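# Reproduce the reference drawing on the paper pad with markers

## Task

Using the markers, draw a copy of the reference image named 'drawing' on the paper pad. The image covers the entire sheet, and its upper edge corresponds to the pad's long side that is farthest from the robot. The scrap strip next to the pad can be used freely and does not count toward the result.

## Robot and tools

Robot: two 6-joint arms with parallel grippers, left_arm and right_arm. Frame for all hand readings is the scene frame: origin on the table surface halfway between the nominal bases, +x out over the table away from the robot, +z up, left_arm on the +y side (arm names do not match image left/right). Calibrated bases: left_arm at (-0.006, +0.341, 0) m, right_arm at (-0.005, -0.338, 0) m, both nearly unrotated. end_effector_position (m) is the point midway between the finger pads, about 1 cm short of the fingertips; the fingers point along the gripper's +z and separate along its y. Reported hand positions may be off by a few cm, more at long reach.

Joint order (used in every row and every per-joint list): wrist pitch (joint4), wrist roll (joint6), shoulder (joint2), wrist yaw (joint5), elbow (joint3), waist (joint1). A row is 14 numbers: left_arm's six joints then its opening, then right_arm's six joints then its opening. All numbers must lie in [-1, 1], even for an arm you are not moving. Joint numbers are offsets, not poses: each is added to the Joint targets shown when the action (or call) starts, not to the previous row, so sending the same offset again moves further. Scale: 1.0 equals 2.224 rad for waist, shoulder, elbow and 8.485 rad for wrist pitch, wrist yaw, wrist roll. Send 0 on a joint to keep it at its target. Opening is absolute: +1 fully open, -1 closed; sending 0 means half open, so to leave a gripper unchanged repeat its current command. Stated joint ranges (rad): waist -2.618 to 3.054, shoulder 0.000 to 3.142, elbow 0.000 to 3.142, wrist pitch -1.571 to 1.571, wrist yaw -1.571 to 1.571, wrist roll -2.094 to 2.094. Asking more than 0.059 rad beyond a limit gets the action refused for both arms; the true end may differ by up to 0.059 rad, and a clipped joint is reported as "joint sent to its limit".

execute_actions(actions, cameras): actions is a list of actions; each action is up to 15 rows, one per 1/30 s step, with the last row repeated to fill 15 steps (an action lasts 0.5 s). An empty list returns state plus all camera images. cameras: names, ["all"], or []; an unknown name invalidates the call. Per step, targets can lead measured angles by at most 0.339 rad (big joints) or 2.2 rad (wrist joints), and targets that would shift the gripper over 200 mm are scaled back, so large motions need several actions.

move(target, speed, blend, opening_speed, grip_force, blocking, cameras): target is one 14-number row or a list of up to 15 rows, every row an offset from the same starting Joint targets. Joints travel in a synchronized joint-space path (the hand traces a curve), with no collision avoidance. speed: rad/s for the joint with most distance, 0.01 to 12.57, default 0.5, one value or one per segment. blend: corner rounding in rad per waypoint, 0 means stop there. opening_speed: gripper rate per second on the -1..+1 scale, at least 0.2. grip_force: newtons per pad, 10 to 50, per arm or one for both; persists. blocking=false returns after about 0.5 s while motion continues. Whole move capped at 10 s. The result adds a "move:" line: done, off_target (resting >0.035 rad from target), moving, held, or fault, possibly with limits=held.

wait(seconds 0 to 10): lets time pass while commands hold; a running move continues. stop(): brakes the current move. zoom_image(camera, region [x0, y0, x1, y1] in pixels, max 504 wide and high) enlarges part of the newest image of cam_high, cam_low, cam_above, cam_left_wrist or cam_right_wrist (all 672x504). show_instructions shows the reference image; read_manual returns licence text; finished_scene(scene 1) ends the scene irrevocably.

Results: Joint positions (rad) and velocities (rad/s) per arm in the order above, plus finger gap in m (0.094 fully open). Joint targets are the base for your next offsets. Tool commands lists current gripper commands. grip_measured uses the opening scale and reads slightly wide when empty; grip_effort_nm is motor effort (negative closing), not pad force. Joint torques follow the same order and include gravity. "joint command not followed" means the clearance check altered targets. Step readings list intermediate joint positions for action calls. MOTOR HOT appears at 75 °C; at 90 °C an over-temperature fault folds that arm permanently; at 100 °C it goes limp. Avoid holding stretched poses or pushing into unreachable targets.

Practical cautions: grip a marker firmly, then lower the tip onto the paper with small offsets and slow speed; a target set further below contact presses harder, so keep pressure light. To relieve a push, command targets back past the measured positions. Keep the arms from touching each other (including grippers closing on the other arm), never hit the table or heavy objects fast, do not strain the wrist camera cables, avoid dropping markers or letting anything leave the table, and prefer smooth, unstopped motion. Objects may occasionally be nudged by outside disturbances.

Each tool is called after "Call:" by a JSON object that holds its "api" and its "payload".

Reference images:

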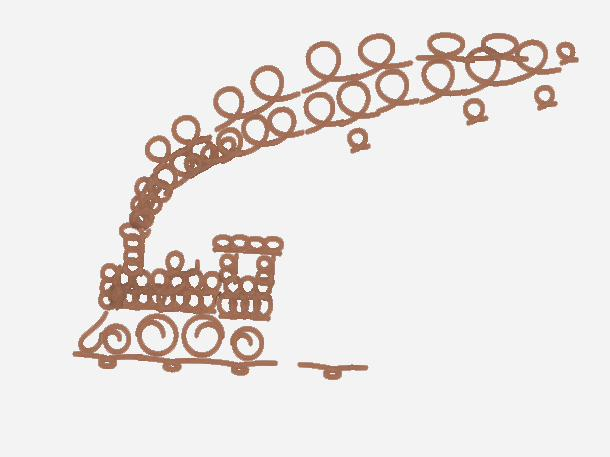

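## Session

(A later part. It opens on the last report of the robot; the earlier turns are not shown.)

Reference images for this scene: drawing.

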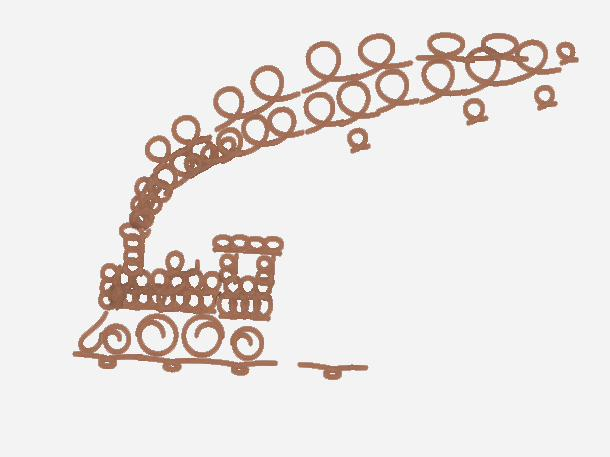

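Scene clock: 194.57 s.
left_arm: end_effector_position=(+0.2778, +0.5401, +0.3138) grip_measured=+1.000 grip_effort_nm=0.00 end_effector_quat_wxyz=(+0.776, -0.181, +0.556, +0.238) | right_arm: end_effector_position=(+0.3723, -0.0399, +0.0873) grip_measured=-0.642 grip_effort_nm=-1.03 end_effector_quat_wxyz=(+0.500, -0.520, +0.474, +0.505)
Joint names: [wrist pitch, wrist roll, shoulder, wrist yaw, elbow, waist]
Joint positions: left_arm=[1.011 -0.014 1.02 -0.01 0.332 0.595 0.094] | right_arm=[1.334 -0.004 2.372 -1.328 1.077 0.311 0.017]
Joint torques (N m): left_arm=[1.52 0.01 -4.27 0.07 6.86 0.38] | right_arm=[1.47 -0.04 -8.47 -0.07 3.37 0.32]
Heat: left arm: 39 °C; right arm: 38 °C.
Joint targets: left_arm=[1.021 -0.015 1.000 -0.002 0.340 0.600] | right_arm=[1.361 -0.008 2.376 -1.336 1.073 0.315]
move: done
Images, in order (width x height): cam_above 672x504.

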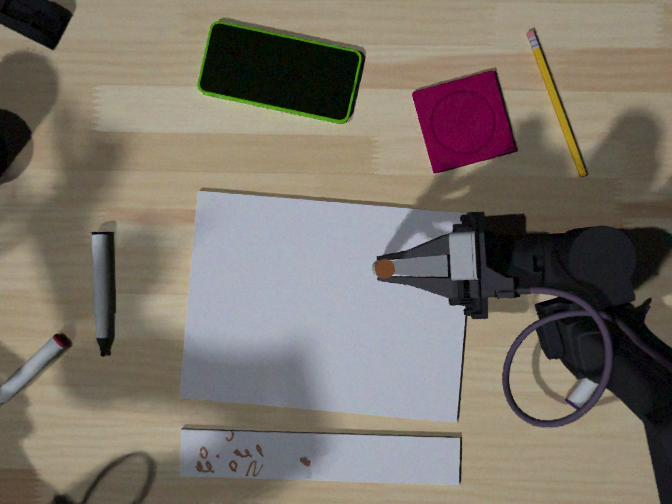

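Call:
{"api": "move", "payload": {"target": [[0,0,0,0,0,0,1,0.00295,0,0.00405,0.07496,0,0.23831,-0.9],[0,0,0,0,0,0,1,0.00295,0,0.00405,0.06426,0,0.22196,-0.9],[0,0,0,0,0,0,1,-0.00448,0,0.00405,0.06426,0,0.22196,-0.9]], "speed": [0.5, 0.1, 0.08], "cameras": ["cam_above"]}}

Scene clock: 208.33 s.
left_arm: end_effector_position=(+0.2778, +0.5401, +0.3138) grip_measured=+1.000 grip_effort_nm=0.00 end_effector_quat_wxyz=(+0.776, -0.181, +0.556, +0.238) | right_arm: end_effector_position=(+0.2749, +0.1322, +0.0860) grip_measured=-0.642 grip_effort_nm=-1.03 end_effector_quat_wxyz=(+0.508, -0.503, +0.488, +0.501)
Joint names: [wrist pitch, wrist roll, shoulder, wrist yaw, elbow, waist]
Joint positions: left_arm=[1.011 -0.014 1.02 -0.01 0.332 0.595 0.094] | right_arm=[1.326 -0.004 2.378 -0.78 1.077 0.815 0.017]
Joint torques (N m): left_arm=[1.58 0.05 -4.45 0.05 6.91 0.43] | right_arm=[1.5 -0.04 -8.49 -0.11 3.66 -0.54]
Heat: left arm: 39 °C; right arm: 38 °C.
Joint targets: left_arm=[1.021 -0.015 1.000 -0.002 0.340 0.600] | right_arm=[1.323 -0.008 2.385 -0.791 1.073 0.809]
move: done
Images, in order (width x height): cam_above 672x504.

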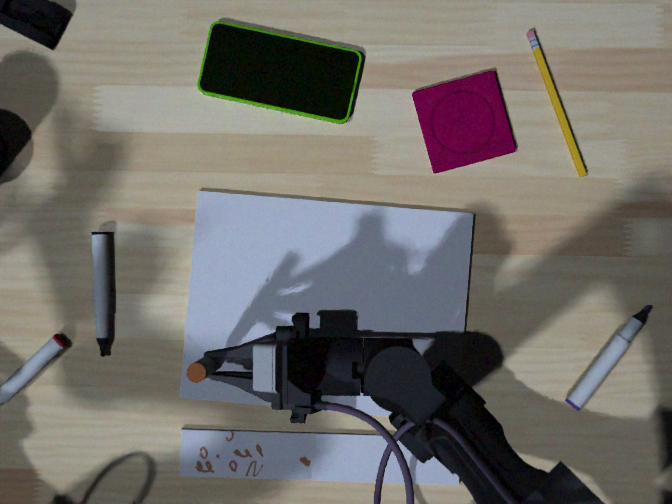

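Call:
{"api": "move", "payload": {"target": [0,0,0,0,0,0,1,-0.00047,0,0,0,0,0,-0.9], "speed": 0.03}}

Call:
{"api": "move", "payload": {"target": [0,0,0,0,0,0,1,-0.00047,0,0,0,0,0,-0.9], "speed": 0.03}}

Call:
{"api": "move", "payload": {"target": [0,0,0,0,0,0,1,-0.00047,0,0,0,0,0,-0.9], "speed": 0.03}}

Scene clock: 209.33 s.
left_arm: end_effector_position=(+0.2778, +0.5401, +0.3138) grip_measured=+1.000 grip_effort_nm=0.00 end_effector_quat_wxyz=(+0.776, -0.181, +0.556, +0.238) | right_arm: end_effector_position=(+0.2749, +0.1322, +0.0858) grip_measured=-0.642 grip_effort_nm=-1.03 end_effector_quat_wxyz=(+0.508, -0.503, +0.488, +0.501)
Joint names: [wrist pitch, wrist roll, shoulder, wrist yaw, elbow, waist]
Joint positions: left_arm=[1.011 -0.014 1.02 -0.01 0.332 0.595 0.094] | right_arm=[1.325 -0.004 2.378 -0.78 1.077 0.815 0.017]
Joint torques (N m): left_arm=[1.56 0.06 -4.22 0.05 6.97 0.49] | right_arm=[1.44 -0.04 -8.49 -0.11 3.66 -0.54]
Heat: left arm: 39 °C; right arm: 38 °C.
Joint targets: left_arm=[1.021 -0.015 1.000 -0.002 0.340 0.600] | right_arm=[1.319 -0.008 2.385 -0.791 1.073 0.809]
move: done

Scene clock: 210.03 s.
left_arm: end_effector_position=(+0.2778, +0.5401, +0.3138) grip_measured=+1.000 grip_effort_nm=0.00 end_effector_quat_wxyz=(+0.776, -0.181, +0.556, +0.238) | right_arm: end_effector_position=(+0.2749, +0.1322, +0.0856) grip_measured=-0.642 grip_effort_nm=-1.03 end_effector_quat_wxyz=(+0.507, -0.503, +0.489, +0.501)
Joint names: [wrist pitch, wrist roll, shoulder, wrist yaw, elbow, waist]
Joint positions: left_arm=[1.011 -0.014 1.02 -0.01 0.332 0.595 0.094] | right_arm=[1.324 -0.004 2.378 -0.78 1.077 0.815 0.017]
Joint torques (N m): left_arm=[1.56 0.06 -4.33 0.03 6.97 0.44] | right_arm=[1.42 -0.04 -8.49 -0.11 3.66 -0.54]
Heat: left arm: 39 °C; right arm: 39 °C.
Joint targets: left_arm=[1.021 -0.015 1.000 -0.002 0.340 0.600] | right_arm=[1.315 -0.008 2.385 -0.791 1.073 0.809]
move: done

Scene clock: 210.73 s.
left_arm: end_effector_position=(+0.2778, +0.5401, +0.3138) grip_measured=+1.000 grip_effort_nm=0.00 end_effector_quat_wxyz=(+0.776, -0.181, +0.556, +0.238) | right_arm: end_effector_position=(+0.2749, +0.1322, +0.0855) grip_measured=-0.642 grip_effort_nm=-1.03 end_effector_quat_wxyz=(+0.507, -0.503, +0.489, +0.501)
Joint names: [wrist pitch, wrist roll, shoulder, wrist yaw, elbow, waist]
Joint positions: left_arm=[1.011 -0.014 1.02 -0.01 0.332 0.595 0.094] | right_arm=[1.323 -0.004 2.378 -0.78 1.077 0.815 0.017]
Joint torques (N m): left_arm=[1.56 0.04 -4.26 0.08 6.94 0.39] | right_arm=[1.38 -0.04 -8.49 -0.11 3.66 -0.54]
Heat: left arm: 39 °C; right arm: 39 °C.
Joint targets: left_arm=[1.021 -0.015 1.000 -0.002 0.340 0.600] | right_arm=[1.311 -0.008 2.385 -0.791 1.073 0.809]
move: done

Call:
{"api": "move", "payload": {"target": [[0,0,0,0,0,0,1,0,0,0,-0.01662,0,-0.02275,-0.9],[0,0,0,0,0,0,1,0,0,0,-0.01968,0,-0.02643,-0.9],[0,0,0,0,0,0,1,0,0,0,-0.0218,0,-0.02747,-0.9],[0,0,0,0,0,0,1,0,0,0,-0.01638,0,-0.01654,-0.9],[0,0,0,0,0,0,1,0,0,0,-0.01548,0,-0.01333,-0.9],[0,0,0,0,0,0,1,0,0,0,-0.01308,0,-0.00957,-0.9],[0,0,0,0,0,0,1,0,0,0,-0.0104,0,-0.00655,-0.9],[0,0,0,0,0,0,1,0,0,0,-0.00858,0,-0.00579,-0.9],[0,0,0,0,0,0,1,0,0,0,-0.014,0,-0.01672,-0.9],[0,0,0,0,0,0,1,0,0,0,-0.01468,0,-0.01949,-0.9],[0,0,0,0,0,0,1,0,0,0,-0.01662,0,-0.02275,-0.9]], "speed": 0.1, "blend": 0.001}}

Scene clock: 216.83 s.
left_arm: end_effector_position=(+0.2778, +0.5401, +0.3138) grip_measured=+1.000 grip_effort_nm=0.00 end_effector_quat_wxyz=(+0.776, -0.181, +0.556, +0.238) | right_arm: end_effector_position=(+0.2732, +0.1167, +0.0851) grip_measured=-0.642 grip_effort_nm=-1.03 end_effector_quat_wxyz=(-0.484, +0.525, -0.466, -0.522)
Joint names: [wrist pitch, wrist roll, shoulder, wrist yaw, elbow, waist]
Joint positions: left_arm=[1.011 -0.014 1.02 -0.01 0.332 0.595 0.094] | right_arm=[1.322 -0.004 2.378 -0.92 1.077 0.764 0.017]
Joint torques (N m): left_arm=[1.58 0 -4.29 0.07 6.98 0.36] | right_arm=[1.33 -0.04 -8.43 -0.11 3.6 -0.53]
Heat: left arm: 39 °C; right arm: 39 °C.
Joint targets: left_arm=[1.021 -0.015 1.000 -0.002 0.340 0.600] | right_arm=[1.311 -0.008 2.385 -0.932 1.073 0.758]
move: done

Call:
{"api": "move", "payload": {"target": [[0,0,0,0,0,0,1,0.0075,0,0,0,0,0,-0.9],[0,0,0,0,0,0,1,0.0085,0,0,0,0,-0.25,-0.9]], "speed": [0.3, 0.6], "blend": 0.02, "cameras": ["cam_above"]}}

Call:
{"api": "zoom_image", "payload": {"camera": "cam_above", "region": [200, 330, 280, 390]}}

Scene clock: 219.03 s.
left_arm: end_effector_position=(+0.2778, +0.5401, +0.3138) grip_measured=+1.000 grip_effort_nm=0.00 end_effector_quat_wxyz=(+0.776, -0.181, +0.556, +0.238) | right_arm: end_effector_position=(+0.4728, -0.1028, +0.0904) grip_measured=-0.642 grip_effort_nm=-1.03 end_effector_quat_wxyz=(+0.619, -0.380, +0.583, +0.364)
Joint names: [wrist pitch, wrist roll, shoulder, wrist yaw, elbow, waist]
Joint positions: left_arm=[1.011 -0.014 1.02 -0.01 0.332 0.595 0.094] | right_arm=[1.353 -0.004 2.378 -0.924 1.077 0.199 0.017]
Joint torques (N m): left_arm=[1.56 0.05 -4.42 0.06 7.1 0.44] | right_arm=[1.69 -0.04 -8.43 -0.06 3.58 0.27]
Heat: left arm: 39 °C; right arm: 39 °C.
Joint targets: left_arm=[1.021 -0.015 1.000 -0.002 0.340 0.600] | right_arm=[1.383 -0.008 2.385 -0.932 1.073 0.202]
move: done
Images, in order (width x height): cam_above 672x504.

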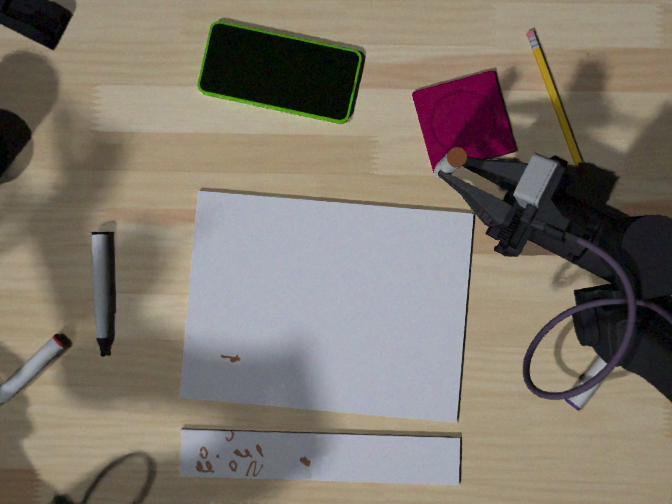

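Scaled by 6.300 from the camera's 672x504 image, which has a finer 960x720 frame.

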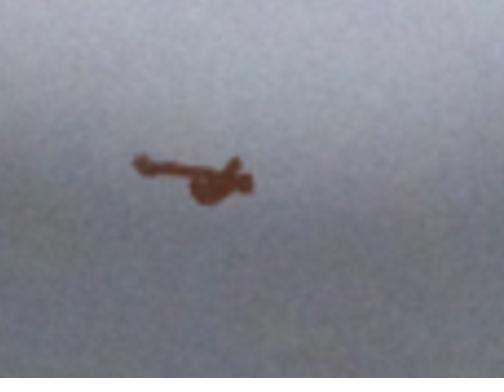

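Call:
{"api": "move", "payload": {"target": [[0,0,0,0,0,0,1,0,0,0,0.0079,0,0.26439,-0.9],[0,0,0,0,0,0,1,0,0,0,0.00015,0,0.25034,-0.9],[0,0,0,0,0,0,1,-0.00719,0,0,0.00015,0,0.25034,-0.9],[0,0,0,0,0,0,1,-0.00849,0,0,0.00015,0,0.25034,-0.9]], "speed": [0.5, 0.1, 0.15, 0.03]}}

Call:
{"api": "move", "payload": {"target": [[0,0,0,0,0,0,1,0,0,0,-0.01235,0,-0.01767,-0.9],[0,0,0,0,0,0,1,0,0,0,-0.02556,0,-0.03683,-0.9],[0,0,0,0,0,0,1,-0.00012,0,0,-0.0278,0,-0.03948,-0.9],[0,0,0,0,0,0,1,-0.00012,0,0,-0.02943,0,-0.04037,-0.9],[0,0,0,0,0,0,1,-0.00012,0,0,-0.02725,0,-0.03013,-0.9],[0,0,0,0,0,0,1,-0.00012,0,0,-0.02786,0,-0.02928,-0.9],[0,0,0,0,0,0,1,-0.00012,0,0,-0.02556,0,-0.02928,-0.9],[0,0,0,0,0,0,1,-0.00012,0,0,-0.02484,0,-0.02673,-0.9],[0,0,0,0,0,0,1,-0.00012,0,0,-0.02264,0,-0.02316,-0.9],[0,0,0,0,0,0,1,-0.00012,0,0,-0.0196,0,-0.02076,-0.9],[0,0,0,0,0,0,1,-0.00012,0,0,-0.02178,0,-0.03099,-0.9],[0,0,0,0,0,0,1,-0.00012,0,0,-0.02117,0,-0.03185,-0.9],[0,0,0,0,0,0,1,-0.00012,0,0,-0.02347,0,-0.03185,-0.9],[0,0,0,0,0,0,1,-0.00024,0,0,-0.02556,0,-0.03683,-0.9],[0,0,0,0,0,0,1,-0.00036,0,0,-0.03821,0,-0.05538,-0.9]], "speed": 0.12, "blend": 0.001}}

Call:
{"api": "move", "payload": {"target": [[0,0,0,0,0,0,1,-0.00012,0,0,-0.01178,0,-0.01749,-0.9],[0,0,0,0,0,0,1,-0.00012,0,0,-0.01351,0,-0.01951,-0.9],[0,0,0,0,0,0,1,-0.00012,0,0,-0.01498,0,-0.02022,-0.9],[0,0,0,0,0,0,1,-0.00012,0,0,-0.0134,0,-0.01029,-0.9],[0,0,0,0,0,0,1,-0.00012,0,0,-0.01431,0,-0.00899,-0.9],[0,0,0,0,0,0,1,-0.00012,0,0,-0.01201,0,-0.00899,-0.9],[0,0,0,0,0,0,1,-0.00012,0,0,-0.01147,0,-0.00659,-0.9],[0,0,0,0,0,0,1,-0.00012,0,0,-0.00959,0,-0.00338,-0.9],[0,0,0,0,0,0,1,-0.00012,0,0,-0.00711,0,-0.00163,-0.9],[0,0,0,0,0,0,1,-0.00012,0,0,-0.00869,0,-0.01157,-0.9],[0,0,0,0,0,0,1,-0.00012,0,0,-0.00778,0,-0.01287,-0.9],[0,0,0,0,0,0,1,-0.00012,0,0,-0.01008,0,-0.01287,-0.9],[0,0,0,0,0,0,1,-0.00012,0,0,-0.01178,0,-0.01749,-0.9],[0,0,0,0,0,0,1,-0.00024,0,0,-0.02318,0,-0.03453,-0.9]], "speed": 0.12, "blend": 0.001}}

Call:
{"api": "move", "payload": {"target": [[0,0,0,0,0,0,1,0.0085,0,0,0,0,0,-0.9],[0,0,0,0,0,0,1,0.0085,0,0,0,0,-0.2,-0.9]], "speed": [0.3, 0.6], "blend": 0.02, "cameras": ["cam_above"]}}

Call:
{"api": "zoom_image", "payload": {"camera": "cam_above", "region": [210, 335, 330, 395]}}

Scene clock: 228.03 s.
left_arm: end_effector_position=(+0.2778, +0.5401, +0.3138) grip_measured=+1.000 grip_effort_nm=0.00 end_effector_quat_wxyz=(+0.776, -0.181, +0.556, +0.238) | right_arm: end_effector_position=(+0.2732, +0.1167, +0.0850) grip_measured=-0.642 grip_effort_nm=-1.03 end_effector_quat_wxyz=(-0.484, +0.525, -0.466, -0.522)
Joint names: [wrist pitch, wrist roll, shoulder, wrist yaw, elbow, waist]
Joint positions: left_arm=[1.011 -0.014 1.02 -0.01 0.332 0.595 0.094] | right_arm=[1.323 -0.004 2.378 -0.92 1.077 0.764 0.017]
Joint torques (N m): left_arm=[1.58 0.07 -4.21 0.06 7.02 0.38] | right_arm=[1.33 -0.04 -8.43 -0.11 3.59 -0.46]
Heat: left arm: 39 °C; right arm: 39 °C.
Joint targets: left_arm=[1.021 -0.015 1.000 -0.002 0.340 0.600] | right_arm=[1.311 -0.008 2.385 -0.931 1.073 0.759]
move: done

Scene clock: 232.93 s.
left_arm: end_effector_position=(+0.2778, +0.5401, +0.3138) grip_measured=+1.000 grip_effort_nm=0.00 end_effector_quat_wxyz=(+0.776, -0.181, +0.556, +0.238) | right_arm: end_effector_position=(+0.2696, +0.0716, +0.0838) grip_measured=-0.642 grip_effort_nm=-1.03 end_effector_quat_wxyz=(-0.429, +0.571, -0.413, -0.565)
Joint names: [wrist pitch, wrist roll, shoulder, wrist yaw, elbow, waist]
Joint positions: left_arm=[1.011 -0.014 1.02 -0.01 0.332 0.595 0.094] | right_arm=[1.321 -0.004 2.378 -1.241 1.077 0.642 0.017]
Joint torques (N m): left_arm=[1.58 0.05 -4.33 0.07 6.97 0.39] | right_arm=[1.16 -0.04 -8.29 -0.11 3.4 -0.54]
Heat: left arm: 40 °C; right arm: 39 °C.
Joint targets: left_arm=[1.021 -0.015 1.000 -0.002 0.340 0.600] | right_arm=[1.308 -0.008 2.385 -1.255 1.073 0.636]
move: done

Scene clock: 236.63 s.
left_arm: end_effector_position=(+0.2778, +0.5401, +0.3138) grip_measured=+1.000 grip_effort_nm=0.00 end_effector_quat_wxyz=(+0.776, -0.181, +0.556, +0.238) | right_arm: end_effector_position=(+0.2670, +0.0385, +0.0829) grip_measured=-0.642 grip_effort_nm=-1.03 end_effector_quat_wxyz=(-0.394, +0.596, -0.380, -0.588)
Joint names: [wrist pitch, wrist roll, shoulder, wrist yaw, elbow, waist]
Joint positions: left_arm=[1.011 -0.014 1.02 -0.01 0.332 0.595 0.094] | right_arm=[1.319 -0.004 2.378 -1.435 1.077 0.565 0.017]
Joint torques (N m): left_arm=[1.49 0.04 -4.29 0.07 6.87 0.55] | right_arm=[1.05 -0.04 -8.21 -0.17 3.29 -0.54]
Heat: left arm: 40 °C; right arm: 39 °C.
Joint targets: left_arm=[1.021 -0.015 1.000 -0.002 0.340 0.600] | right_arm=[1.306 -0.008 2.385 -1.451 1.073 0.559]
move: done

Scene clock: 238.20 s.
left_arm: end_effector_position=(+0.2778, +0.5401, +0.3138) grip_measured=+1.000 grip_effort_nm=0.00 end_effector_quat_wxyz=(+0.776, -0.181, +0.556, +0.238) | right_arm: end_effector_position=(+0.4042, -0.1202, +0.0860) grip_measured=-0.642 grip_effort_nm=-1.03 end_effector_quat_wxyz=(+0.524, -0.503, +0.494, +0.478)
Joint names: [wrist pitch, wrist roll, shoulder, wrist yaw, elbow, waist]
Joint positions: left_arm=[1.011 -0.014 1.02 -0.01 0.332 0.595 0.094] | right_arm=[1.352 -0.004 2.378 -1.441 1.077 0.108 0.017]
Joint torques (N m): left_arm=[1.57 0.05 -4.42 0.07 7.09 0.4] | right_arm=[1.4 -0.04 -8.18 -0.08 3.26 0.57]
Heat: left arm: 40 °C; right arm: 39 °C.
Joint targets: left_arm=[1.021 -0.015 1.000 -0.002 0.340 0.600] | right_arm=[1.379 -0.008 2.385 -1.452 1.073 0.114]
move: done
Images, in order (width x height): cam_above 672x504.

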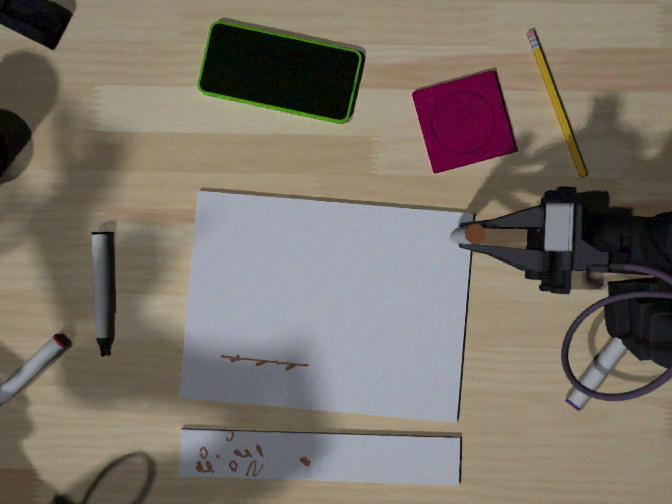

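Scaled by 4.200 from the camera's 672x504 image, which has a finer 960x720 frame.

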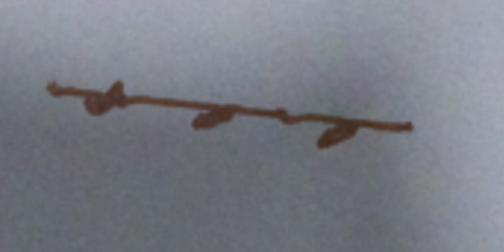

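Call:
{"api": "execute_actions", "payload": {"actions": [], "cameras": ["cam_above"]}}

Call:
{"api": "zoom_image", "payload": {"camera": "cam_above", "region": [170, 280, 350, 430]}}

Scene clock: 240.40 s.
left_arm: end_effector_position=(+0.2778, +0.5401, +0.3138) grip_measured=+1.000 grip_effort_nm=0.00 end_effector_quat_wxyz=(+0.776, -0.181, +0.556, +0.238) | right_arm: end_effector_position=(+0.4041, -0.1200, +0.0860) grip_measured=-0.642 grip_effort_nm=-1.03 end_effector_quat_wxyz=(+0.524, -0.503, +0.494, +0.478)
Joint names: [wrist pitch, wrist roll, shoulder, wrist yaw, elbow, waist]
Joint positions: left_arm=[1.011 -0.014 1.02 -0.01 0.332 0.595 0.094] | right_arm=[1.352 -0.004 2.378 -1.441 1.077 0.108 0.017]
Joint velocities: within noise
Joint torques (N m): left_arm=[1.52 0.04 -4.31 0.09 7.08 0.38] | right_arm=[1.4 -0.04 -8.18 -0.08 3.26 0.43]
Heat: left arm: 40 °C; right arm: 39 °C.
Joint targets: left_arm=[1.021 -0.015 1.000 -0.002 0.340 0.600] | right_arm=[1.379 -0.008 2.385 -1.452 1.073 0.114]
Tool commands: left_gripper/opening=+1.0 right_gripper/opening=-0.9
Images, in order (width x height): cam_above 672x504.

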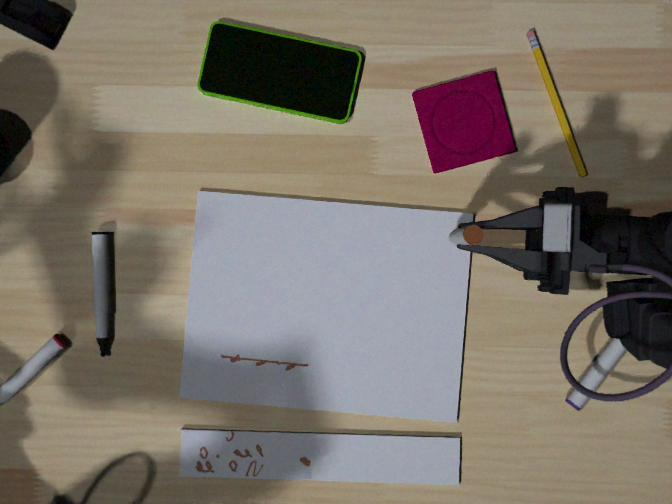

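Scaled by 2.800 from the camera's 672x504 image, which has a finer 960x720 frame.

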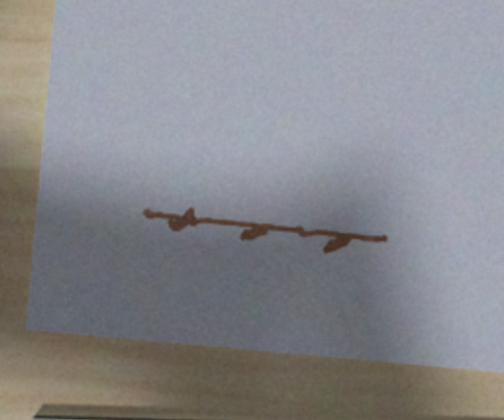

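Call:
{"api": "move", "payload": {"target": [[0,0,0,0,0,0,1,0,0,0,0.067863,0,0.300746,-0.9],[0,0,0,0,0,0,1,0,0,0,0.060792,0,0.287257,-0.9],[0,0,0,0,0,0,1,-0.006718,0,0,0.060792,0,0.287257,-0.9],[0,0,0,0,0,0,1,-0.008014,0,0,0.060792,0,0.287257,-0.9]], "speed": [0.8, 0.1, 0.15, 0.03]}}

Call:
{"api": "move", "payload": {"target": [[0,0,0,0,0,0,1,0,0,0,-0.003289,0,-0.006084,-0.9],[0,0,0,0,0,0,1,0,0,0,-0.004116,0,-0.009861,-0.9],[0,0,0,0,0,0,1,0,0,0,-0.001817,0,-0.009861,-0.9],[0,0,0,0,0,0,1,0,0,0,0.000042,0,-0.012307,-0.9],[0,0,0,0,0,0,1,0,0,0,0.003286,0,-0.001272,-0.9],[0,0,0,0,0,0,1,0,0,0,0.007691,0,0.000926,-0.9],[0,0,0,0,0,0,1,0,0,0,0.011848,0,0.005405,-0.9],[0,0,0,0,0,0,1,0,0,0,0.015366,0,0.011371,-0.9],[0,0,0,0,0,0,1,0,0,0,0.016589,0,0.016129,-0.9],[0,0,0,0,0,0,1,0,0,0,0.014291,0,0.016129,-0.9],[0,0,0,0,0,0,1,0,0,0,0.012431,0,0.018575,-0.9],[0,0,0,0,0,0,1,0,0,0,0.009188,0,0.00754,-0.9],[0,0,0,0,0,0,1,0,0,0,0.004783,0,0.005342,-0.9],[0,0,0,0,0,0,1,0,0,0,0.000125,0,-0.000085,-0.9]], "speed": 0.12, "blend": 0.001}}

Call:
{"api": "move", "payload": {"target": [[0,0,0,0,0,0,1,0,0,0,-0.002067,0,-0.00612,-0.9],[0,0,0,0,0,0,1,0,0,0,0.000231,0,-0.00612,-0.9],[0,0,0,0,0,0,1,0,0,0,0.002134,0,-0.007945,-0.9],[0,0,0,0,0,0,1,0,0,0,0.005378,0,0.003089,-0.9],[0,0,0,0,0,0,1,0,0,0,0.008332,0,0.004825,-0.9],[0,0,0,0,0,0,1,0,0,0,0.011098,0,0.00839,-0.9],[0,0,0,0,0,0,1,0,0,0,0.012207,0,0.011353,-0.9],[0,0,0,0,0,0,1,0.008014,0,0,0.012207,0,0.011353,-0.9]], "speed": 0.12, "blend": [0.001,0.001,0.001,0.001,0.001,0.001,0,0]}}

Call:
{"api": "move", "payload": {"target": [0,0,0,0,0,0,1,0,0,0,0,0,-0.2,-0.9], "speed": 0.8, "cameras": ["cam_above"]}}

Call:
{"api": "zoom_image", "payload": {"camera": "cam_above", "region": [190, 310, 310, 400]}}

Scene clock: 248.20 s.
left_arm: end_effector_position=(+0.2778, +0.5401, +0.3138) grip_measured=+1.000 grip_effort_nm=0.00 end_effector_quat_wxyz=(+0.776, -0.181, +0.556, +0.238) | right_arm: end_effector_position=(+0.2753, +0.1148, +0.0851) grip_measured=-0.642 grip_effort_nm=-1.03 end_effector_quat_wxyz=(-0.485, +0.525, -0.467, -0.521)
Joint names: [wrist pitch, wrist roll, shoulder, wrist yaw, elbow, waist]
Joint positions: left_arm=[1.011 -0.014 1.02 -0.01 0.332 0.595 0.094] | right_arm=[1.322 -0.004 2.378 -0.924 1.077 0.758 0.017]
Joint torques (N m): left_arm=[1.56 0.02 -4.36 0.07 6.95 0.31] | right_arm=[1.32 -0.03 -8.44 -0.1 3.59 -0.4]
Heat: left arm: 40 °C; right arm: 39 °C.
Joint targets: left_arm=[1.021 -0.015 1.000 -0.002 0.340 0.600] | right_arm=[1.310 -0.007 2.385 -0.936 1.073 0.753]
move: done

Scene clock: 251.67 s.
left_arm: end_effector_position=(+0.2778, +0.5401, +0.3138) grip_measured=+1.000 grip_effort_nm=0.00 end_effector_quat_wxyz=(+0.776, -0.181, +0.556, +0.238) | right_arm: end_effector_position=(+0.2755, +0.1152, +0.0850) grip_measured=-0.642 grip_effort_nm=-1.03 end_effector_quat_wxyz=(-0.485, +0.524, -0.468, -0.521)
Joint names: [wrist pitch, wrist roll, shoulder, wrist yaw, elbow, waist]
Joint positions: left_arm=[1.011 -0.014 1.02 -0.01 0.332 0.595 0.094] | right_arm=[1.322 -0.004 2.378 -0.92 1.077 0.759 0.017]
Joint torques (N m): left_arm=[1.53 0.02 -4.29 0.07 7.06 0.35] | right_arm=[1.33 -0.03 -8.44 -0.14 3.59 -0.51]
Heat: left arm: 40 °C; right arm: 39 °C.
Joint targets: left_arm=[1.021 -0.015 1.000 -0.002 0.340 0.600] | right_arm=[1.310 -0.007 2.385 -0.935 1.073 0.753]
move: done

Scene clock: 254.30 s.
left_arm: end_effector_position=(+0.2778, +0.5401, +0.3138) grip_measured=+1.000 grip_effort_nm=0.00 end_effector_quat_wxyz=(+0.776, -0.181, +0.556, +0.238) | right_arm: end_effector_position=(+0.2847, +0.1197, +0.0899) grip_measured=-0.642 grip_effort_nm=-1.03 end_effector_quat_wxyz=(+0.512, -0.507, +0.477, +0.503)
Joint names: [wrist pitch, wrist roll, shoulder, wrist yaw, elbow, waist]
Joint positions: left_arm=[1.011 -0.014 1.02 -0.01 0.332 0.595 0.094] | right_arm=[1.347 -0.004 2.378 -0.836 1.077 0.772 0.017]
Joint torques (N m): left_arm=[1.58 0.05 -4.33 0.05 7.09 0.44] | right_arm=[1.74 -0.04 -8.47 0.06 3.62 0.51]
Heat: left arm: 40 °C; right arm: 39 °C.
Joint targets: left_arm=[1.021 -0.015 1.000 -0.002 0.340 0.600] | right_arm=[1.378 -0.007 2.385 -0.831 1.073 0.778]
move: done

Scene clock: 255.63 s.
left_arm: end_effector_position=(+0.2778, +0.5401, +0.3138) grip_measured=+1.000 grip_effort_nm=0.00 end_effector_quat_wxyz=(+0.776, -0.181, +0.556, +0.238) | right_arm: end_effector_position=(+0.4549, -0.0494, +0.0902) grip_measured=-0.642 grip_effort_nm=-1.03 end_effector_quat_wxyz=(+0.613, -0.386, +0.578, +0.375)
Joint names: [wrist pitch, wrist roll, shoulder, wrist yaw, elbow, waist]
Joint positions: left_arm=[1.011 -0.014 1.02 -0.01 0.332 0.595 0.094] | right_arm=[1.348 -0.005 2.378 -0.824 1.077 0.329 0.017]
Joint torques (N m): left_arm=[1.56 0.06 -4.51 0.08 7.06 0.46] | right_arm=[1.74 -0.04 -8.47 -0.06 3.63 0.31]
Heat: left arm: 40 °C; right arm: 39 °C.
Joint targets: left_arm=[1.021 -0.015 1.000 -0.002 0.340 0.600] | right_arm=[1.378 -0.008 2.385 -0.831 1.073 0.333]
move: done
Images, in order (width x height): cam_above 672x504.

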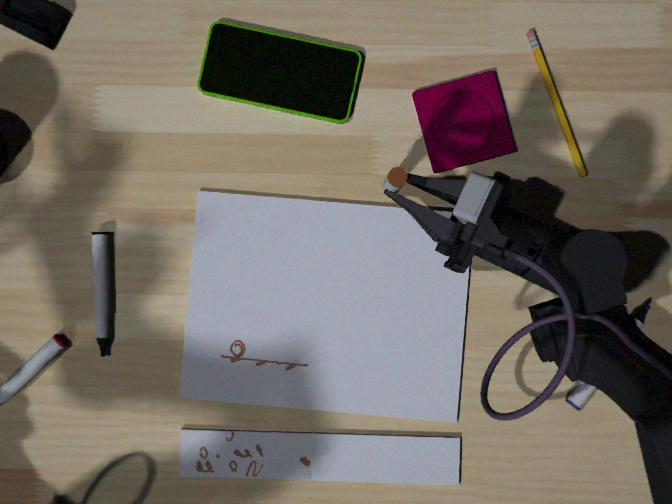

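Scaled by 4.200 from the camera's 672x504 image, which has a finer 960x720 frame.

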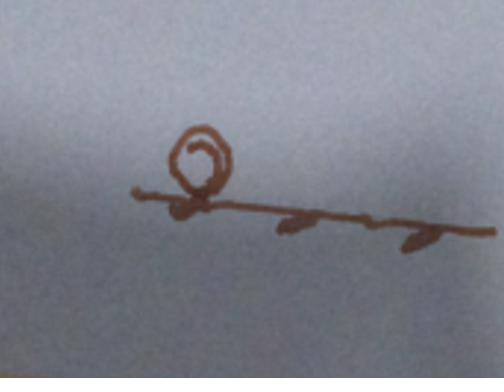

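Call:
{"api": "move", "payload": {"target": [[0,0,0,0,0,0,1,0,0,0,-0.023352,0,0.176731,-0.9],[0,0,0,0,0,0,1,0,0,0,-0.030423,0,0.163242,-0.9],[0,0,0,0,0,0,1,-0.006977,0,0,-0.030423,0,0.163242,-0.9],[0,0,0,0,0,0,1,-0.008061,0,0,-0.030423,0,0.163242,-0.9]], "speed": [0.8, 0.1, 0.15, 0.03]}}

Call:
{"api": "move", "payload": {"target": [[0,0,0,0,0,0,1,0,0,0,-0.003622,0,-0.006767,-0.9],[0,0,0,0,0,0,1,0,0,0,-0.004953,0,-0.012783,-0.9],[0,0,0,0,0,0,1,0,0,0,-0.002655,0,-0.012783,-0.9],[0,0,0,0,0,0,1,0,0,0,-0.001892,0,-0.015773,-0.9],[0,0,0,0,0,0,1,0,0,0,0.000374,0,-0.016875,-0.9],[0,0,0,0,0,0,1,0,0,0,0.002976,0,-0.006362,-0.9],[0,0,0,0,0,0,1,0,0,0,0.007949,0,-0.004182,-0.9],[0,0,0,0,0,0,1,0,0,0,0.013116,0,0.00121,-0.9],[0,0,0,0,0,0,1,0,0,0,0.017335,0,0.008615,-0.9],[0,0,0,0,0,0,1,0,0,0,0.018841,0,0.015067,-0.9],[0,0,0,0,0,0,1,0,0,0,0.016543,0,0.015067,-0.9],[0,0,0,0,0,0,1,0,0,0,0.01578,0,0.018058,-0.9],[0,0,0,0,0,0,1,0,0,0,0.013514,0,0.019159,-0.9],[0,0,0,0,0,0,1,0,0,0,0.010912,0,0.008647,-0.9],[0,0,0,0,0,0,1,0,0,0,0.005612,0,0.00621,-0.9]], "speed": 0.13, "blend": 0.001}}

Call:
{"api": "move", "payload": {"target": [[0,0,0,0,0,0,1,0,0,0,-0.0055,0,-0.006313,-0.9],[0,0,0,0,0,0,1,0,0,0,-0.00745,0,-0.01424,-0.9],[0,0,0,0,0,0,1,0,0,0,-0.005151,0,-0.01424,-0.9],[0,0,0,0,0,0,1,0,0,0,-0.002395,0,-0.016295,-0.9],[0,0,0,0,0,0,1,0,0,0,0.000207,0,-0.005782,-0.9],[0,0,0,0,0,0,1,0,0,0,0.003279,0,-0.004456,-0.9],[0,0,0,0,0,0,1,0,0,0,0.006324,0,-0.000679,-0.9],[0,0,0,0,0,0,1,0,0,0,0.007675,0,0.0033,-0.9],[0,0,0,0,0,0,1,0.008061,0,0,0.007675,0,0.0033,-0.9]], "speed": 0.13, "blend": [0.001,0.001,0.001,0.001,0.001,0.001,0.001,0,0]}}

Call:
{"api": "move", "payload": {"target": [[0,0,0,0,0,0,1,0,0,0,-0.023353,0,-0.021524,-0.9],[0,0,0,0,0,0,1,0,0,0,-0.030424,0,-0.035013,-0.9],[0,0,0,0,0,0,1,-0.007213,0,0,-0.030424,0,-0.035013,-0.9],[0,0,0,0,0,0,1,-0.008214,0,0,-0.030424,0,-0.035013,-0.9]], "speed": [0.8, 0.1, 0.15, 0.03]}}

Call:
{"api": "move", "payload": {"target": [[0,0,0,0,0,0,1,0,0,0,-0.003169,0,-0.00621,-0.9],[0,0,0,0,0,0,1,0,0,0,-0.004277,0,-0.011844,-0.9],[0,0,0,0,0,0,1,0,0,0,-0.001979,0,-0.011844,-0.9],[0,0,0,0,0,0,1,0,0,0,-0.001107,0,-0.015337,-0.9],[0,0,0,0,0,0,1,0,0,0,0.001447,0,-0.016655,-0.9],[0,0,0,0,0,0,1,0,0,0,0.003526,0,-0.006484,-0.9],[0,0,0,0,0,0,1,0,0,0,0.00769,0,-0.004825,-0.9],[0,0,0,0,0,0,1,0,0,0,0.012128,0,-0.000265,-0.9],[0,0,0,0,0,0,1,0,0,0,0.015696,0,0.006308,-0.9],[0,0,0,0,0,0,1,0,0,0,0.016953,0,0.012356,-0.9],[0,0,0,0,0,0,1,0,0,0,0.014655,0,0.012356,-0.9],[0,0,0,0,0,0,1,0,0,0,0.013783,0,0.01585,-0.9],[0,0,0,0,0,0,1,0,0,0,0.011229,0,0.017167,-0.9],[0,0,0,0,0,0,1,0,0,0,0.00915,0,0.006996,-0.9],[0,0,0,0,0,0,1,0,0,0,0.004693,0,0.005121,-0.9]], "speed": 0.13, "blend": 0.001}}

Call:
{"api": "move", "payload": {"target": [[0,0,0,0,0,0,1,0,0,0,-0.004589,0,-0.005243,-0.9],[0,0,0,0,0,0,1,0,0,0,-0.006222,0,-0.012878,-0.9],[0,0,0,0,0,0,1,0,0,0,-0.003923,0,-0.012878,-0.9],[0,0,0,0,0,0,1,0,0,0,-0.001386,0,-0.015369,-0.9],[0,0,0,0,0,0,1,0,0,0,0.000693,0,-0.005198,-0.9],[0,0,0,0,0,0,1,0,0,0,0.003458,0,-0.004357,-0.9],[0,0,0,0,0,0,1,0,0,0,0.006156,0,-0.001052,-0.9],[0,0,0,0,0,0,1,0,0,0,0.007314,0,0.002725,-0.9],[0,0,0,0,0,0,1,0.008214,0,0,0.007314,0,0.002725,-0.9]], "speed": 0.13, "blend": [0.001,0.001,0.001,0.001,0.001,0.001,0.001,0,0]}}

Call:
{"api": "move", "payload": {"target": [0,0,0,0,0,0,1,0,0,0,0,0,-0.2,-0.9], "speed": 0.8, "cameras": ["cam_above"]}}

Call:
{"api": "zoom_image", "payload": {"camera": "cam_above", "region": [190, 310, 330, 415]}}

Scene clock: 264.43 s.
left_arm: end_effector_position=(+0.2778, +0.5401, +0.3138) grip_measured=+1.000 grip_effort_nm=0.00 end_effector_quat_wxyz=(+0.776, -0.181, +0.556, +0.238) | right_arm: end_effector_position=(+0.2732, +0.0950, +0.0845) grip_measured=-0.642 grip_effort_nm=-1.03 end_effector_quat_wxyz=(-0.459, +0.548, -0.441, -0.543)
Joint names: [wrist pitch, wrist roll, shoulder, wrist yaw, elbow, waist]
Joint positions: left_arm=[1.011 -0.014 1.02 -0.01 0.332 0.595 0.094] | right_arm=[1.322 -0.005 2.378 -1.078 1.077 0.701 0.017]
Joint torques (N m): left_arm=[1.56 0.06 -4.22 0.03 6.98 0.36] | right_arm=[1.25 -0.03 -8.38 -0.11 3.49 -0.42]
Heat: left arm: 40 °C; right arm: 40 °C.
Joint targets: left_arm=[1.021 -0.015 1.000 -0.002 0.340 0.600] | right_arm=[1.310 -0.008 2.385 -1.089 1.073 0.696]
move: done

Scene clock: 267.80 s.
left_arm: end_effector_position=(+0.2778, +0.5401, +0.3138) grip_measured=+1.000 grip_effort_nm=0.00 end_effector_quat_wxyz=(+0.776, -0.181, +0.556, +0.238) | right_arm: end_effector_position=(+0.2756, +0.1009, +0.0846) grip_measured=-0.642 grip_effort_nm=-1.03 end_effector_quat_wxyz=(-0.468, +0.540, -0.451, -0.535)
Joint names: [wrist pitch, wrist roll, shoulder, wrist yaw, elbow, waist]
Joint positions: left_arm=[1.011 -0.014 1.02 -0.01 0.332 0.595 0.094] | right_arm=[1.322 -0.005 2.378 -1.027 1.077 0.716 0.017]
Joint torques (N m): left_arm=[1.53 0.03 -4.18 0.09 7.02 0.47] | right_arm=[1.28 -0.03 -8.38 -0.13 3.54 -0.54]
Heat: left arm: 40 °C; right arm: 40 °C.
Joint targets: left_arm=[1.021 -0.015 1.000 -0.002 0.340 0.600] | right_arm=[1.310 -0.008 2.385 -1.041 1.073 0.710]
move: done

Scene clock: 270.80 s.
left_arm: end_effector_position=(+0.2778, +0.5401, +0.3138) grip_measured=+1.000 grip_effort_nm=0.00 end_effector_quat_wxyz=(+0.776, -0.181, +0.556, +0.238) | right_arm: end_effector_position=(+0.2856, +0.1005, +0.0892) grip_measured=-0.642 grip_effort_nm=-1.03 end_effector_quat_wxyz=(-0.491, +0.529, -0.455, -0.522)
Joint names: [wrist pitch, wrist roll, shoulder, wrist yaw, elbow, waist]
Joint positions: left_arm=[1.011 -0.014 1.02 -0.01 0.332 0.595 0.094] | right_arm=[1.349 -0.005 2.378 -0.981 1.077 0.712 0.017]
Joint torques (N m): left_arm=[1.57 0.05 -4.27 0.07 7.05 0.51] | right_arm=[1.68 -0.03 -8.4 0.06 3.55 0.5]
Heat: left arm: 40 °C; right arm: 40 °C.
Joint targets: left_arm=[1.021 -0.015 1.000 -0.002 0.340 0.600] | right_arm=[1.379 -0.008 2.385 -0.976 1.073 0.718]
move: done

Scene clock: 274.40 s.
left_arm: end_effector_position=(+0.2778, +0.5401, +0.3138) grip_measured=+1.000 grip_effort_nm=0.00 end_effector_quat_wxyz=(+0.776, -0.181, +0.556, +0.238) | right_arm: end_effector_position=(+0.2716, +0.0731, +0.0839) grip_measured=-0.642 grip_effort_nm=-1.03 end_effector_quat_wxyz=(-0.434, +0.568, -0.417, -0.562)
Joint names: [wrist pitch, wrist roll, shoulder, wrist yaw, elbow, waist]
Joint positions: left_arm=[1.011 -0.014 1.02 -0.01 0.332 0.595 0.094] | right_arm=[1.321 -0.005 2.378 -1.224 1.077 0.644 0.017]
Joint torques (N m): left_arm=[1.58 0.05 -4.27 0.06 6.9 0.54] | right_arm=[1.17 -0.04 -8.29 -0.11 3.41 -0.4]
Heat: left arm: 40 °C; right arm: 40 °C.
Joint targets: left_arm=[1.021 -0.015 1.000 -0.002 0.340 0.600] | right_arm=[1.309 -0.008 2.385 -1.235 1.073 0.639]
move: done

Scene clock: 277.57 s.
left_arm: end_effector_position=(+0.2778, +0.5401, +0.3138) grip_measured=+1.000 grip_effort_nm=0.00 end_effector_quat_wxyz=(+0.776, -0.181, +0.556, +0.238) | right_arm: end_effector_position=(+0.2738, +0.0788, +0.0840) grip_measured=-0.642 grip_effort_nm=-1.03 end_effector_quat_wxyz=(-0.442, +0.561, -0.425, -0.555)
Joint names: [wrist pitch, wrist roll, shoulder, wrist yaw, elbow, waist]
Joint positions: left_arm=[1.011 -0.014 1.02 -0.01 0.332 0.595 0.094] | right_arm=[1.321 -0.005 2.378 -1.18 1.077 0.657 0.017]
Joint torques (N m): left_arm=[1.54 0.07 -4.14 0.09 7.09 0.43] | right_arm=[1.2 -0.03 -8.32 -0.16 3.45 -0.54]
Heat: left arm: 40 °C; right arm: 40 °C.
Joint targets: left_arm=[1.021 -0.015 1.000 -0.002 0.340 0.600] | right_arm=[1.309 -0.008 2.385 -1.195 1.073 0.651]
move: done

Scene clock: 280.43 s.
left_arm: end_effector_position=(+0.2778, +0.5401, +0.3138) grip_measured=+1.000 grip_effort_nm=0.00 end_effector_quat_wxyz=(+0.776, -0.181, +0.556, +0.238) | right_arm: end_effector_position=(+0.2838, +0.0787, +0.0882) grip_measured=-0.642 grip_effort_nm=-1.03 end_effector_quat_wxyz=(-0.465, +0.553, -0.429, -0.542)
Joint names: [wrist pitch, wrist roll, shoulder, wrist yaw, elbow, waist]
Joint positions: left_arm=[1.011 -0.014 1.02 -0.01 0.332 0.595 0.094] | right_arm=[1.35 -0.005 2.378 -1.137 1.077 0.651 0.017]
Joint torques (N m): left_arm=[1.55 0.07 -4.33 0.06 7.13 0.51] | right_arm=[1.57 -0.04 -8.34 0.06 3.47 0.5]
Heat: left arm: 40 °C; right arm: 40 °C.
Joint targets: left_arm=[1.021 -0.015 1.000 -0.002 0.340 0.600] | right_arm=[1.378 -0.008 2.385 -1.133 1.073 0.657]
move: done

Scene clock: 281.77 s.
left_arm: end_effector_position=(+0.2778, +0.5401, +0.3138) grip_measured=+1.000 grip_effort_nm=0.00 end_effector_quat_wxyz=(+0.776, -0.181, +0.556, +0.238) | right_arm: end_effector_position=(+0.4362, -0.0857, +0.0884) grip_measured=-0.642 grip_effort_nm=-1.03 end_effector_quat_wxyz=(+0.575, -0.443, +0.541, +0.424)
Joint names: [wrist pitch, wrist roll, shoulder, wrist yaw, elbow, waist]
Joint positions: left_arm=[1.011 -0.014 1.02 -0.01 0.332 0.595 0.094] | right_arm=[1.351 -0.005 2.378 -1.129 1.077 0.208 0.017]
Joint torques (N m): left_arm=[1.55 0.05 -4.29 0.06 7.12 0.39] | right_arm=[1.58 -0.04 -8.35 -0.02 3.47 0.32]
Heat: left arm: 40 °C; right arm: 40 °C.
Joint targets: left_arm=[1.021 -0.015 1.000 -0.002 0.340 0.600] | right_arm=[1.378 -0.008 2.385 -1.133 1.073 0.212]
move: done
Images, in order (width x height): cam_above 672x504.

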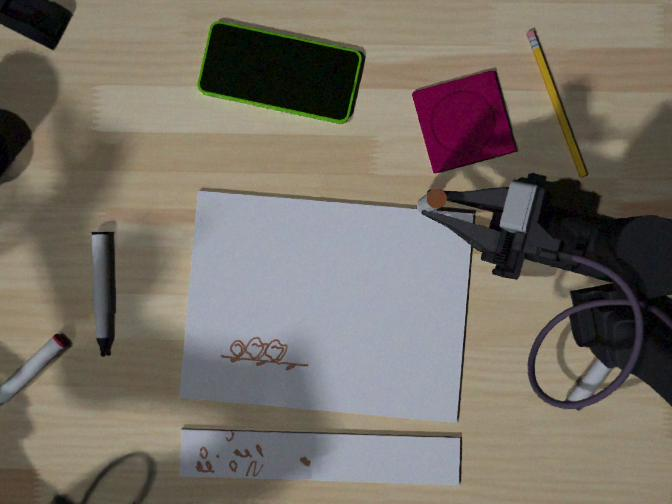

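Scaled by 3.600 from the camera's 672x504 image, which has a finer 960x720 frame.

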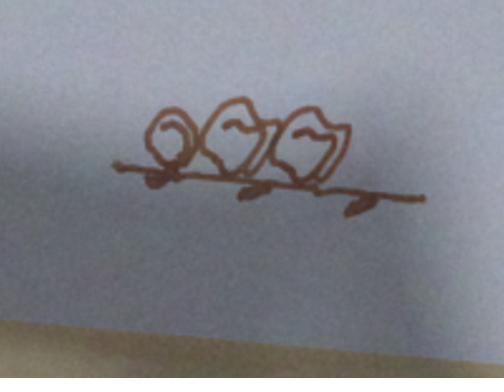

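Call:
{"api": "zoom_image", "payload": {"camera": "cam_above", "region": [220, 325, 300, 380]}}

Scaled by 6.300 from the camera's 672x504 image, which has a finer 960x720 frame.

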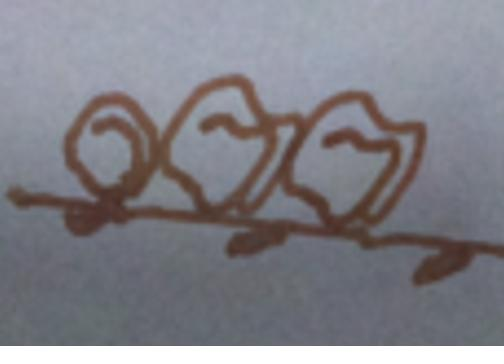

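Call:
{"api": "execute_actions", "payload": {"actions": [[[0,0,0,0,0,0,1,0,0,0,0,0,-0.00075,-0.9],[0,0,0,0,0,0,1,0,0,0,0,0,-0.0015,-0.9],[0,0,0,0,0,0,1,0,0,0,0,0,-0.00225,-0.9],[0,0,0,0,0,0,1,0,0,0,0,0,-0.003,-0.9],[0,0,0,0,0,0,1,0,0,0,0,0,-0.00375,-0.9],[0,0,0,0,0,0,1,0,0,0,0,0,-0.0045,-0.9],[0,0,0,0,0,0,1,0,0,0,0,0,-0.00525,-0.9],[0,0,0,0,0,0,1,0,0,0,0,0,-0.006,-0.9],[0,0,0,0,0,0,1,0,0,0,0,0,-0.00675,-0.9],[0,0,0,0,0,0,1,0,0,0,0,0,-0.0075,-0.9],[0,0,0,0,0,0,1,0,0,0,0,0,-0.00825,-0.9],[0,0,0,0,0,0,1,0,0,0,0,0,-0.009,-0.9],[0,0,0,0,0,0,1,0,0,0,0,0,-0.00975,-0.9],[0,0,0,0,0,0,1,0,0,0,0,0,-0.0105,-0.9],[0,0,0,0,0,0,1,0,0,0,0,0,-0.01125,-0.9]],[[0,0,0,0,0,0,1,0,0,0,0,0,-0.000247,-0.9],[0,0,0,0,0,0,1,0,0,0,0,0,-0.000494,-0.9],[0,0,0,0,0,0,1,0,0,0,0,0,-0.000741,-0.9],[0,0,0,0,0,0,1,0,0,0,0,0,-0.000988,-0.9],[0,0,0,0,0,0,1,0,0,0,0,0,-0.001235,-0.9],[0,0,0,0,0,0,1,0,0,0,0,0,-0.001482,-0.9],[0,0,0,0,0,0,1,0,0,0,0,0,-0.001729,-0.9],[0,0,0,0,0,0,1,0,0,0,0,0,-0.001976,-0.9],[0,0,0,0,0,0,1,0,0,0,0,0,-0.002223,-0.9],[0,0,0,0,0,0,1,0,0,0,0,0,-0.00247,-0.9],[0,0,0,0,0,0,1,0,0,0,0,0,-0.002717,-0.9],[0,0,0,0,0,0,1,0,0,0,0,0,-0.002964,-0.9],[0,0,0,0,0,0,1,0,0,0,0,0,-0.003211,-0.9],[0,0,0,0,0,0,1,0,0,0,0,0,-0.003458,-0.9],[0,0,0,0,0,0,1,0,0,0,0,0,-0.003705,-0.9]],[[0,0,0,0,0,0,1,0,0,0,0,0,0.001947,-0.9],[0,0,0,0,0,0,1,0,0,0,0,0,0.003894,-0.9],[0,0,0,0,0,0,1,0,0,0,0,0,0.005841,-0.9],[0,0,0,0,0,0,1,0,0,0,0,0,0.007788,-0.9],[0,0,0,0,0,0,1,0,0,0,0,0,0.009757,-0.9],[0,0,0,0,0,0,1,0,0,0,0,0,0.009982,-0.9],[0,0,0,0,0,0,1,0,0,0,0,0,0.010207,-0.9],[0,0,0,0,0,0,1,0,0,0,0,0,0.010432,-0.9],[0,0,0,0,0,0,1,0,0,0,0,0,0.010657,-0.9],[0,0,0,0,0,0,1,0,0,0,0,0,0.010882,-0.9],[0,0,0,0,0,0,1,0,0,0,0,0,0.011107,-0.9],[0,0,0,0,0,0,1,0,0,0,0,0,0.011332,-0.9],[0,0,0,0,0,0,1,0,0,0,0,0,0.011557,-0.9],[0,0,0,0,0,0,1,0,0,0,0,0,0.011782,-0.9],[0,0,0,0,0,0,1,0,0,0,0,0,0.012007,-0.9]],[[0,0,0,0,0,0,1,0,0,0,0,0,0.000373,-0.9],[0,0,0,0,0,0,1,0,0,0,0,0,0.000746,-0.9],[0,0,0,0,0,0,1,0,0,0,0,0,0.001119,-0.9],[0,0,0,0,0,0,1,0,0,0,0,0,0.001492,-0.9],[0,0,0,0,0,0,1,0,0,0,0,0,0.001865,-0.9],[0,0,0,0,0,0,1,0,0,0,0,0,0.002238,-0.9],[0,0,0,0,0,0,1,0,0,0,0,0,0.002611,-0.9],[0,0,0,0,0,0,1,0,0,0,0,0,0.002984,-0.9],[0,0,0,0,0,0,1,0,0,0,0,0,0.003357,-0.9],[0,0,0,0,0,0,1,0,0,0,0,0,0.00373,-0.9],[0,0,0,0,0,0,1,0,0,0,0,0,0.004103,-0.9],[0,0,0,0,0,0,1,0,0,0,0,0,0.004476,-0.9],[0,0,0,0,0,0,1,0,0,0,0,0,0.004849,-0.9],[0,0,0,0,0,0,1,0,0,0,0,0,0.005222,-0.9],[0,0,0,0,0,0,1,0,0,0,0,0,0.005595,-0.9]]]}}

Scene clock: 292.73 s.
left_arm: end_effector_position=(+0.2778, +0.5401, +0.3138) grip_measured=+1.000 grip_effort_nm=0.00 end_effector_quat_wxyz=(+0.776, -0.181, +0.556, +0.238) | right_arm: end_effector_position=(+0.4352, -0.0840, +0.0886) grip_measured=-0.642 grip_effort_nm=-1.03 end_effector_quat_wxyz=(+0.575, -0.444, +0.540, +0.425)
Joint names: [wrist pitch, wrist roll, shoulder, wrist yaw, elbow, waist]
Joint positions: left_arm=[1.011 -0.014 1.02 -0.01 0.332 0.595 0.094] | right_arm=[1.351 -0.005 2.378 -1.129 1.077 0.212 0.017]
Joint torques (N m): left_arm=[1.55 0.02 -4.22 0.11 6.97 0.47] | right_arm=[1.58 -0.04 -8.34 -0.02 3.48 0.51]
Heat: left arm: 40 °C; right arm: 40 °C.
Joint targets: left_arm=[1.021 -0.015 1.000 -0.002 0.340 0.600] | right_arm=[1.378 -0.008 2.385 -1.133 1.073 0.218]
Step readings (joint positions of left_arm | right_arm):
0: [1.011 -0.014 1.020 -0.010 0.332 0.595] | [1.351 -0.005 2.378 -1.129 1.077 0.208]
1: [1.011 -0.014 1.020 -0.010 0.332 0.595] | [1.351 -0.005 2.378 -1.129 1.077 0.208]
2: [1.011 -0.014 1.020 -0.010 0.332 0.595] | [1.351 -0.005 2.378 -1.129 1.077 0.208]
4: [1.011 -0.014 1.020 -0.010 0.332 0.595] | [1.351 -0.005 2.378 -1.129 1.077 0.208]
8: [1.011 -0.014 1.020 -0.010 0.332 0.595] | [1.351 -0.005 2.378 -1.129 1.077 0.208]
15: [1.011 -0.014 1.020 -0.010 0.332 0.595] | [1.351 -0.005 2.378 -1.129 1.077 0.198]
16: [1.011 -0.014 1.020 -0.010 0.332 0.595] | [1.351 -0.005 2.378 -1.129 1.077 0.196]
17: [1.011 -0.014 1.020 -0.010 0.332 0.595] | [1.351 -0.005 2.378 -1.129 1.077 0.194]
19: [1.011 -0.014 1.020 -0.010 0.332 0.595] | [1.351 -0.005 2.378 -1.129 1.077 0.192]
23: [1.011 -0.014 1.020 -0.010 0.332 0.595] | [1.351 -0.005 2.378 -1.129 1.077 0.190]
30: [1.011 -0.014 1.020 -0.010 0.332 0.595] | [1.351 -0.005 2.378 -1.129 1.077 0.185]
31: [1.011 -0.014 1.020 -0.010 0.332 0.595] | [1.351 -0.005 2.378 -1.129 1.077 0.185]
32: [1.011 -0.014 1.020 -0.010 0.332 0.595] | [1.351 -0.005 2.378 -1.129 1.077 0.185]
34: [1.011 -0.014 1.020 -0.010 0.332 0.595] | [1.351 -0.005 2.378 -1.129 1.077 0.186]
38: [1.011 -0.014 1.020 -0.010 0.332 0.595] | [1.351 -0.005 2.378 -1.129 1.077 0.192]
45: [1.011 -0.014 1.020 -0.010 0.332 0.595] | [1.351 -0.005 2.378 -1.129 1.077 0.198]
46: [1.011 -0.014 1.020 -0.010 0.332 0.595] | [1.351 -0.005 2.378 -1.129 1.077 0.199]
47: [1.011 -0.014 1.020 -0.010 0.332 0.595] | [1.351 -0.005 2.378 -1.129 1.077 0.200]
49: [1.011 -0.014 1.020 -0.010 0.332 0.595] | [1.351 -0.005 2.378 -1.129 1.077 0.201]
53: [1.011 -0.014 1.020 -0.010 0.332 0.595] | [1.351 -0.005 2.378 -1.129 1.077 0.205]
60: [1.011 -0.014 1.020 -0.010 0.332 0.595] | [1.351 -0.005 2.378 -1.129 1.077 0.211]

Call:
{"api": "zoom_image", "payload": {"camera": "cam_above", "region": [225, 335, 265, 365]}}

Call:
{"api": "zoom_image", "payload": {"camera": "cam_above", "region": [255, 335, 295, 365]}}

Scaled by 12.600 from the camera's 672x504 image, which has a finer 960x720 frame.
This view is cut from an older image: the scene may have changed since it was taken.

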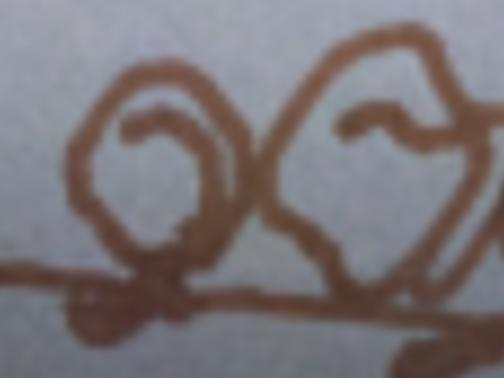

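Scaled by 12.600 from the camera's 672x504 image, which has a finer 960x720 frame.
This view is cut from an older image: the scene may have changed since it was taken.

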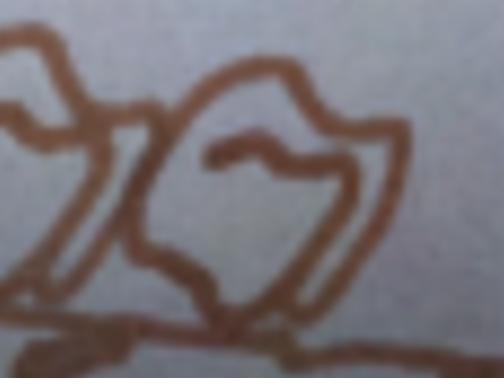

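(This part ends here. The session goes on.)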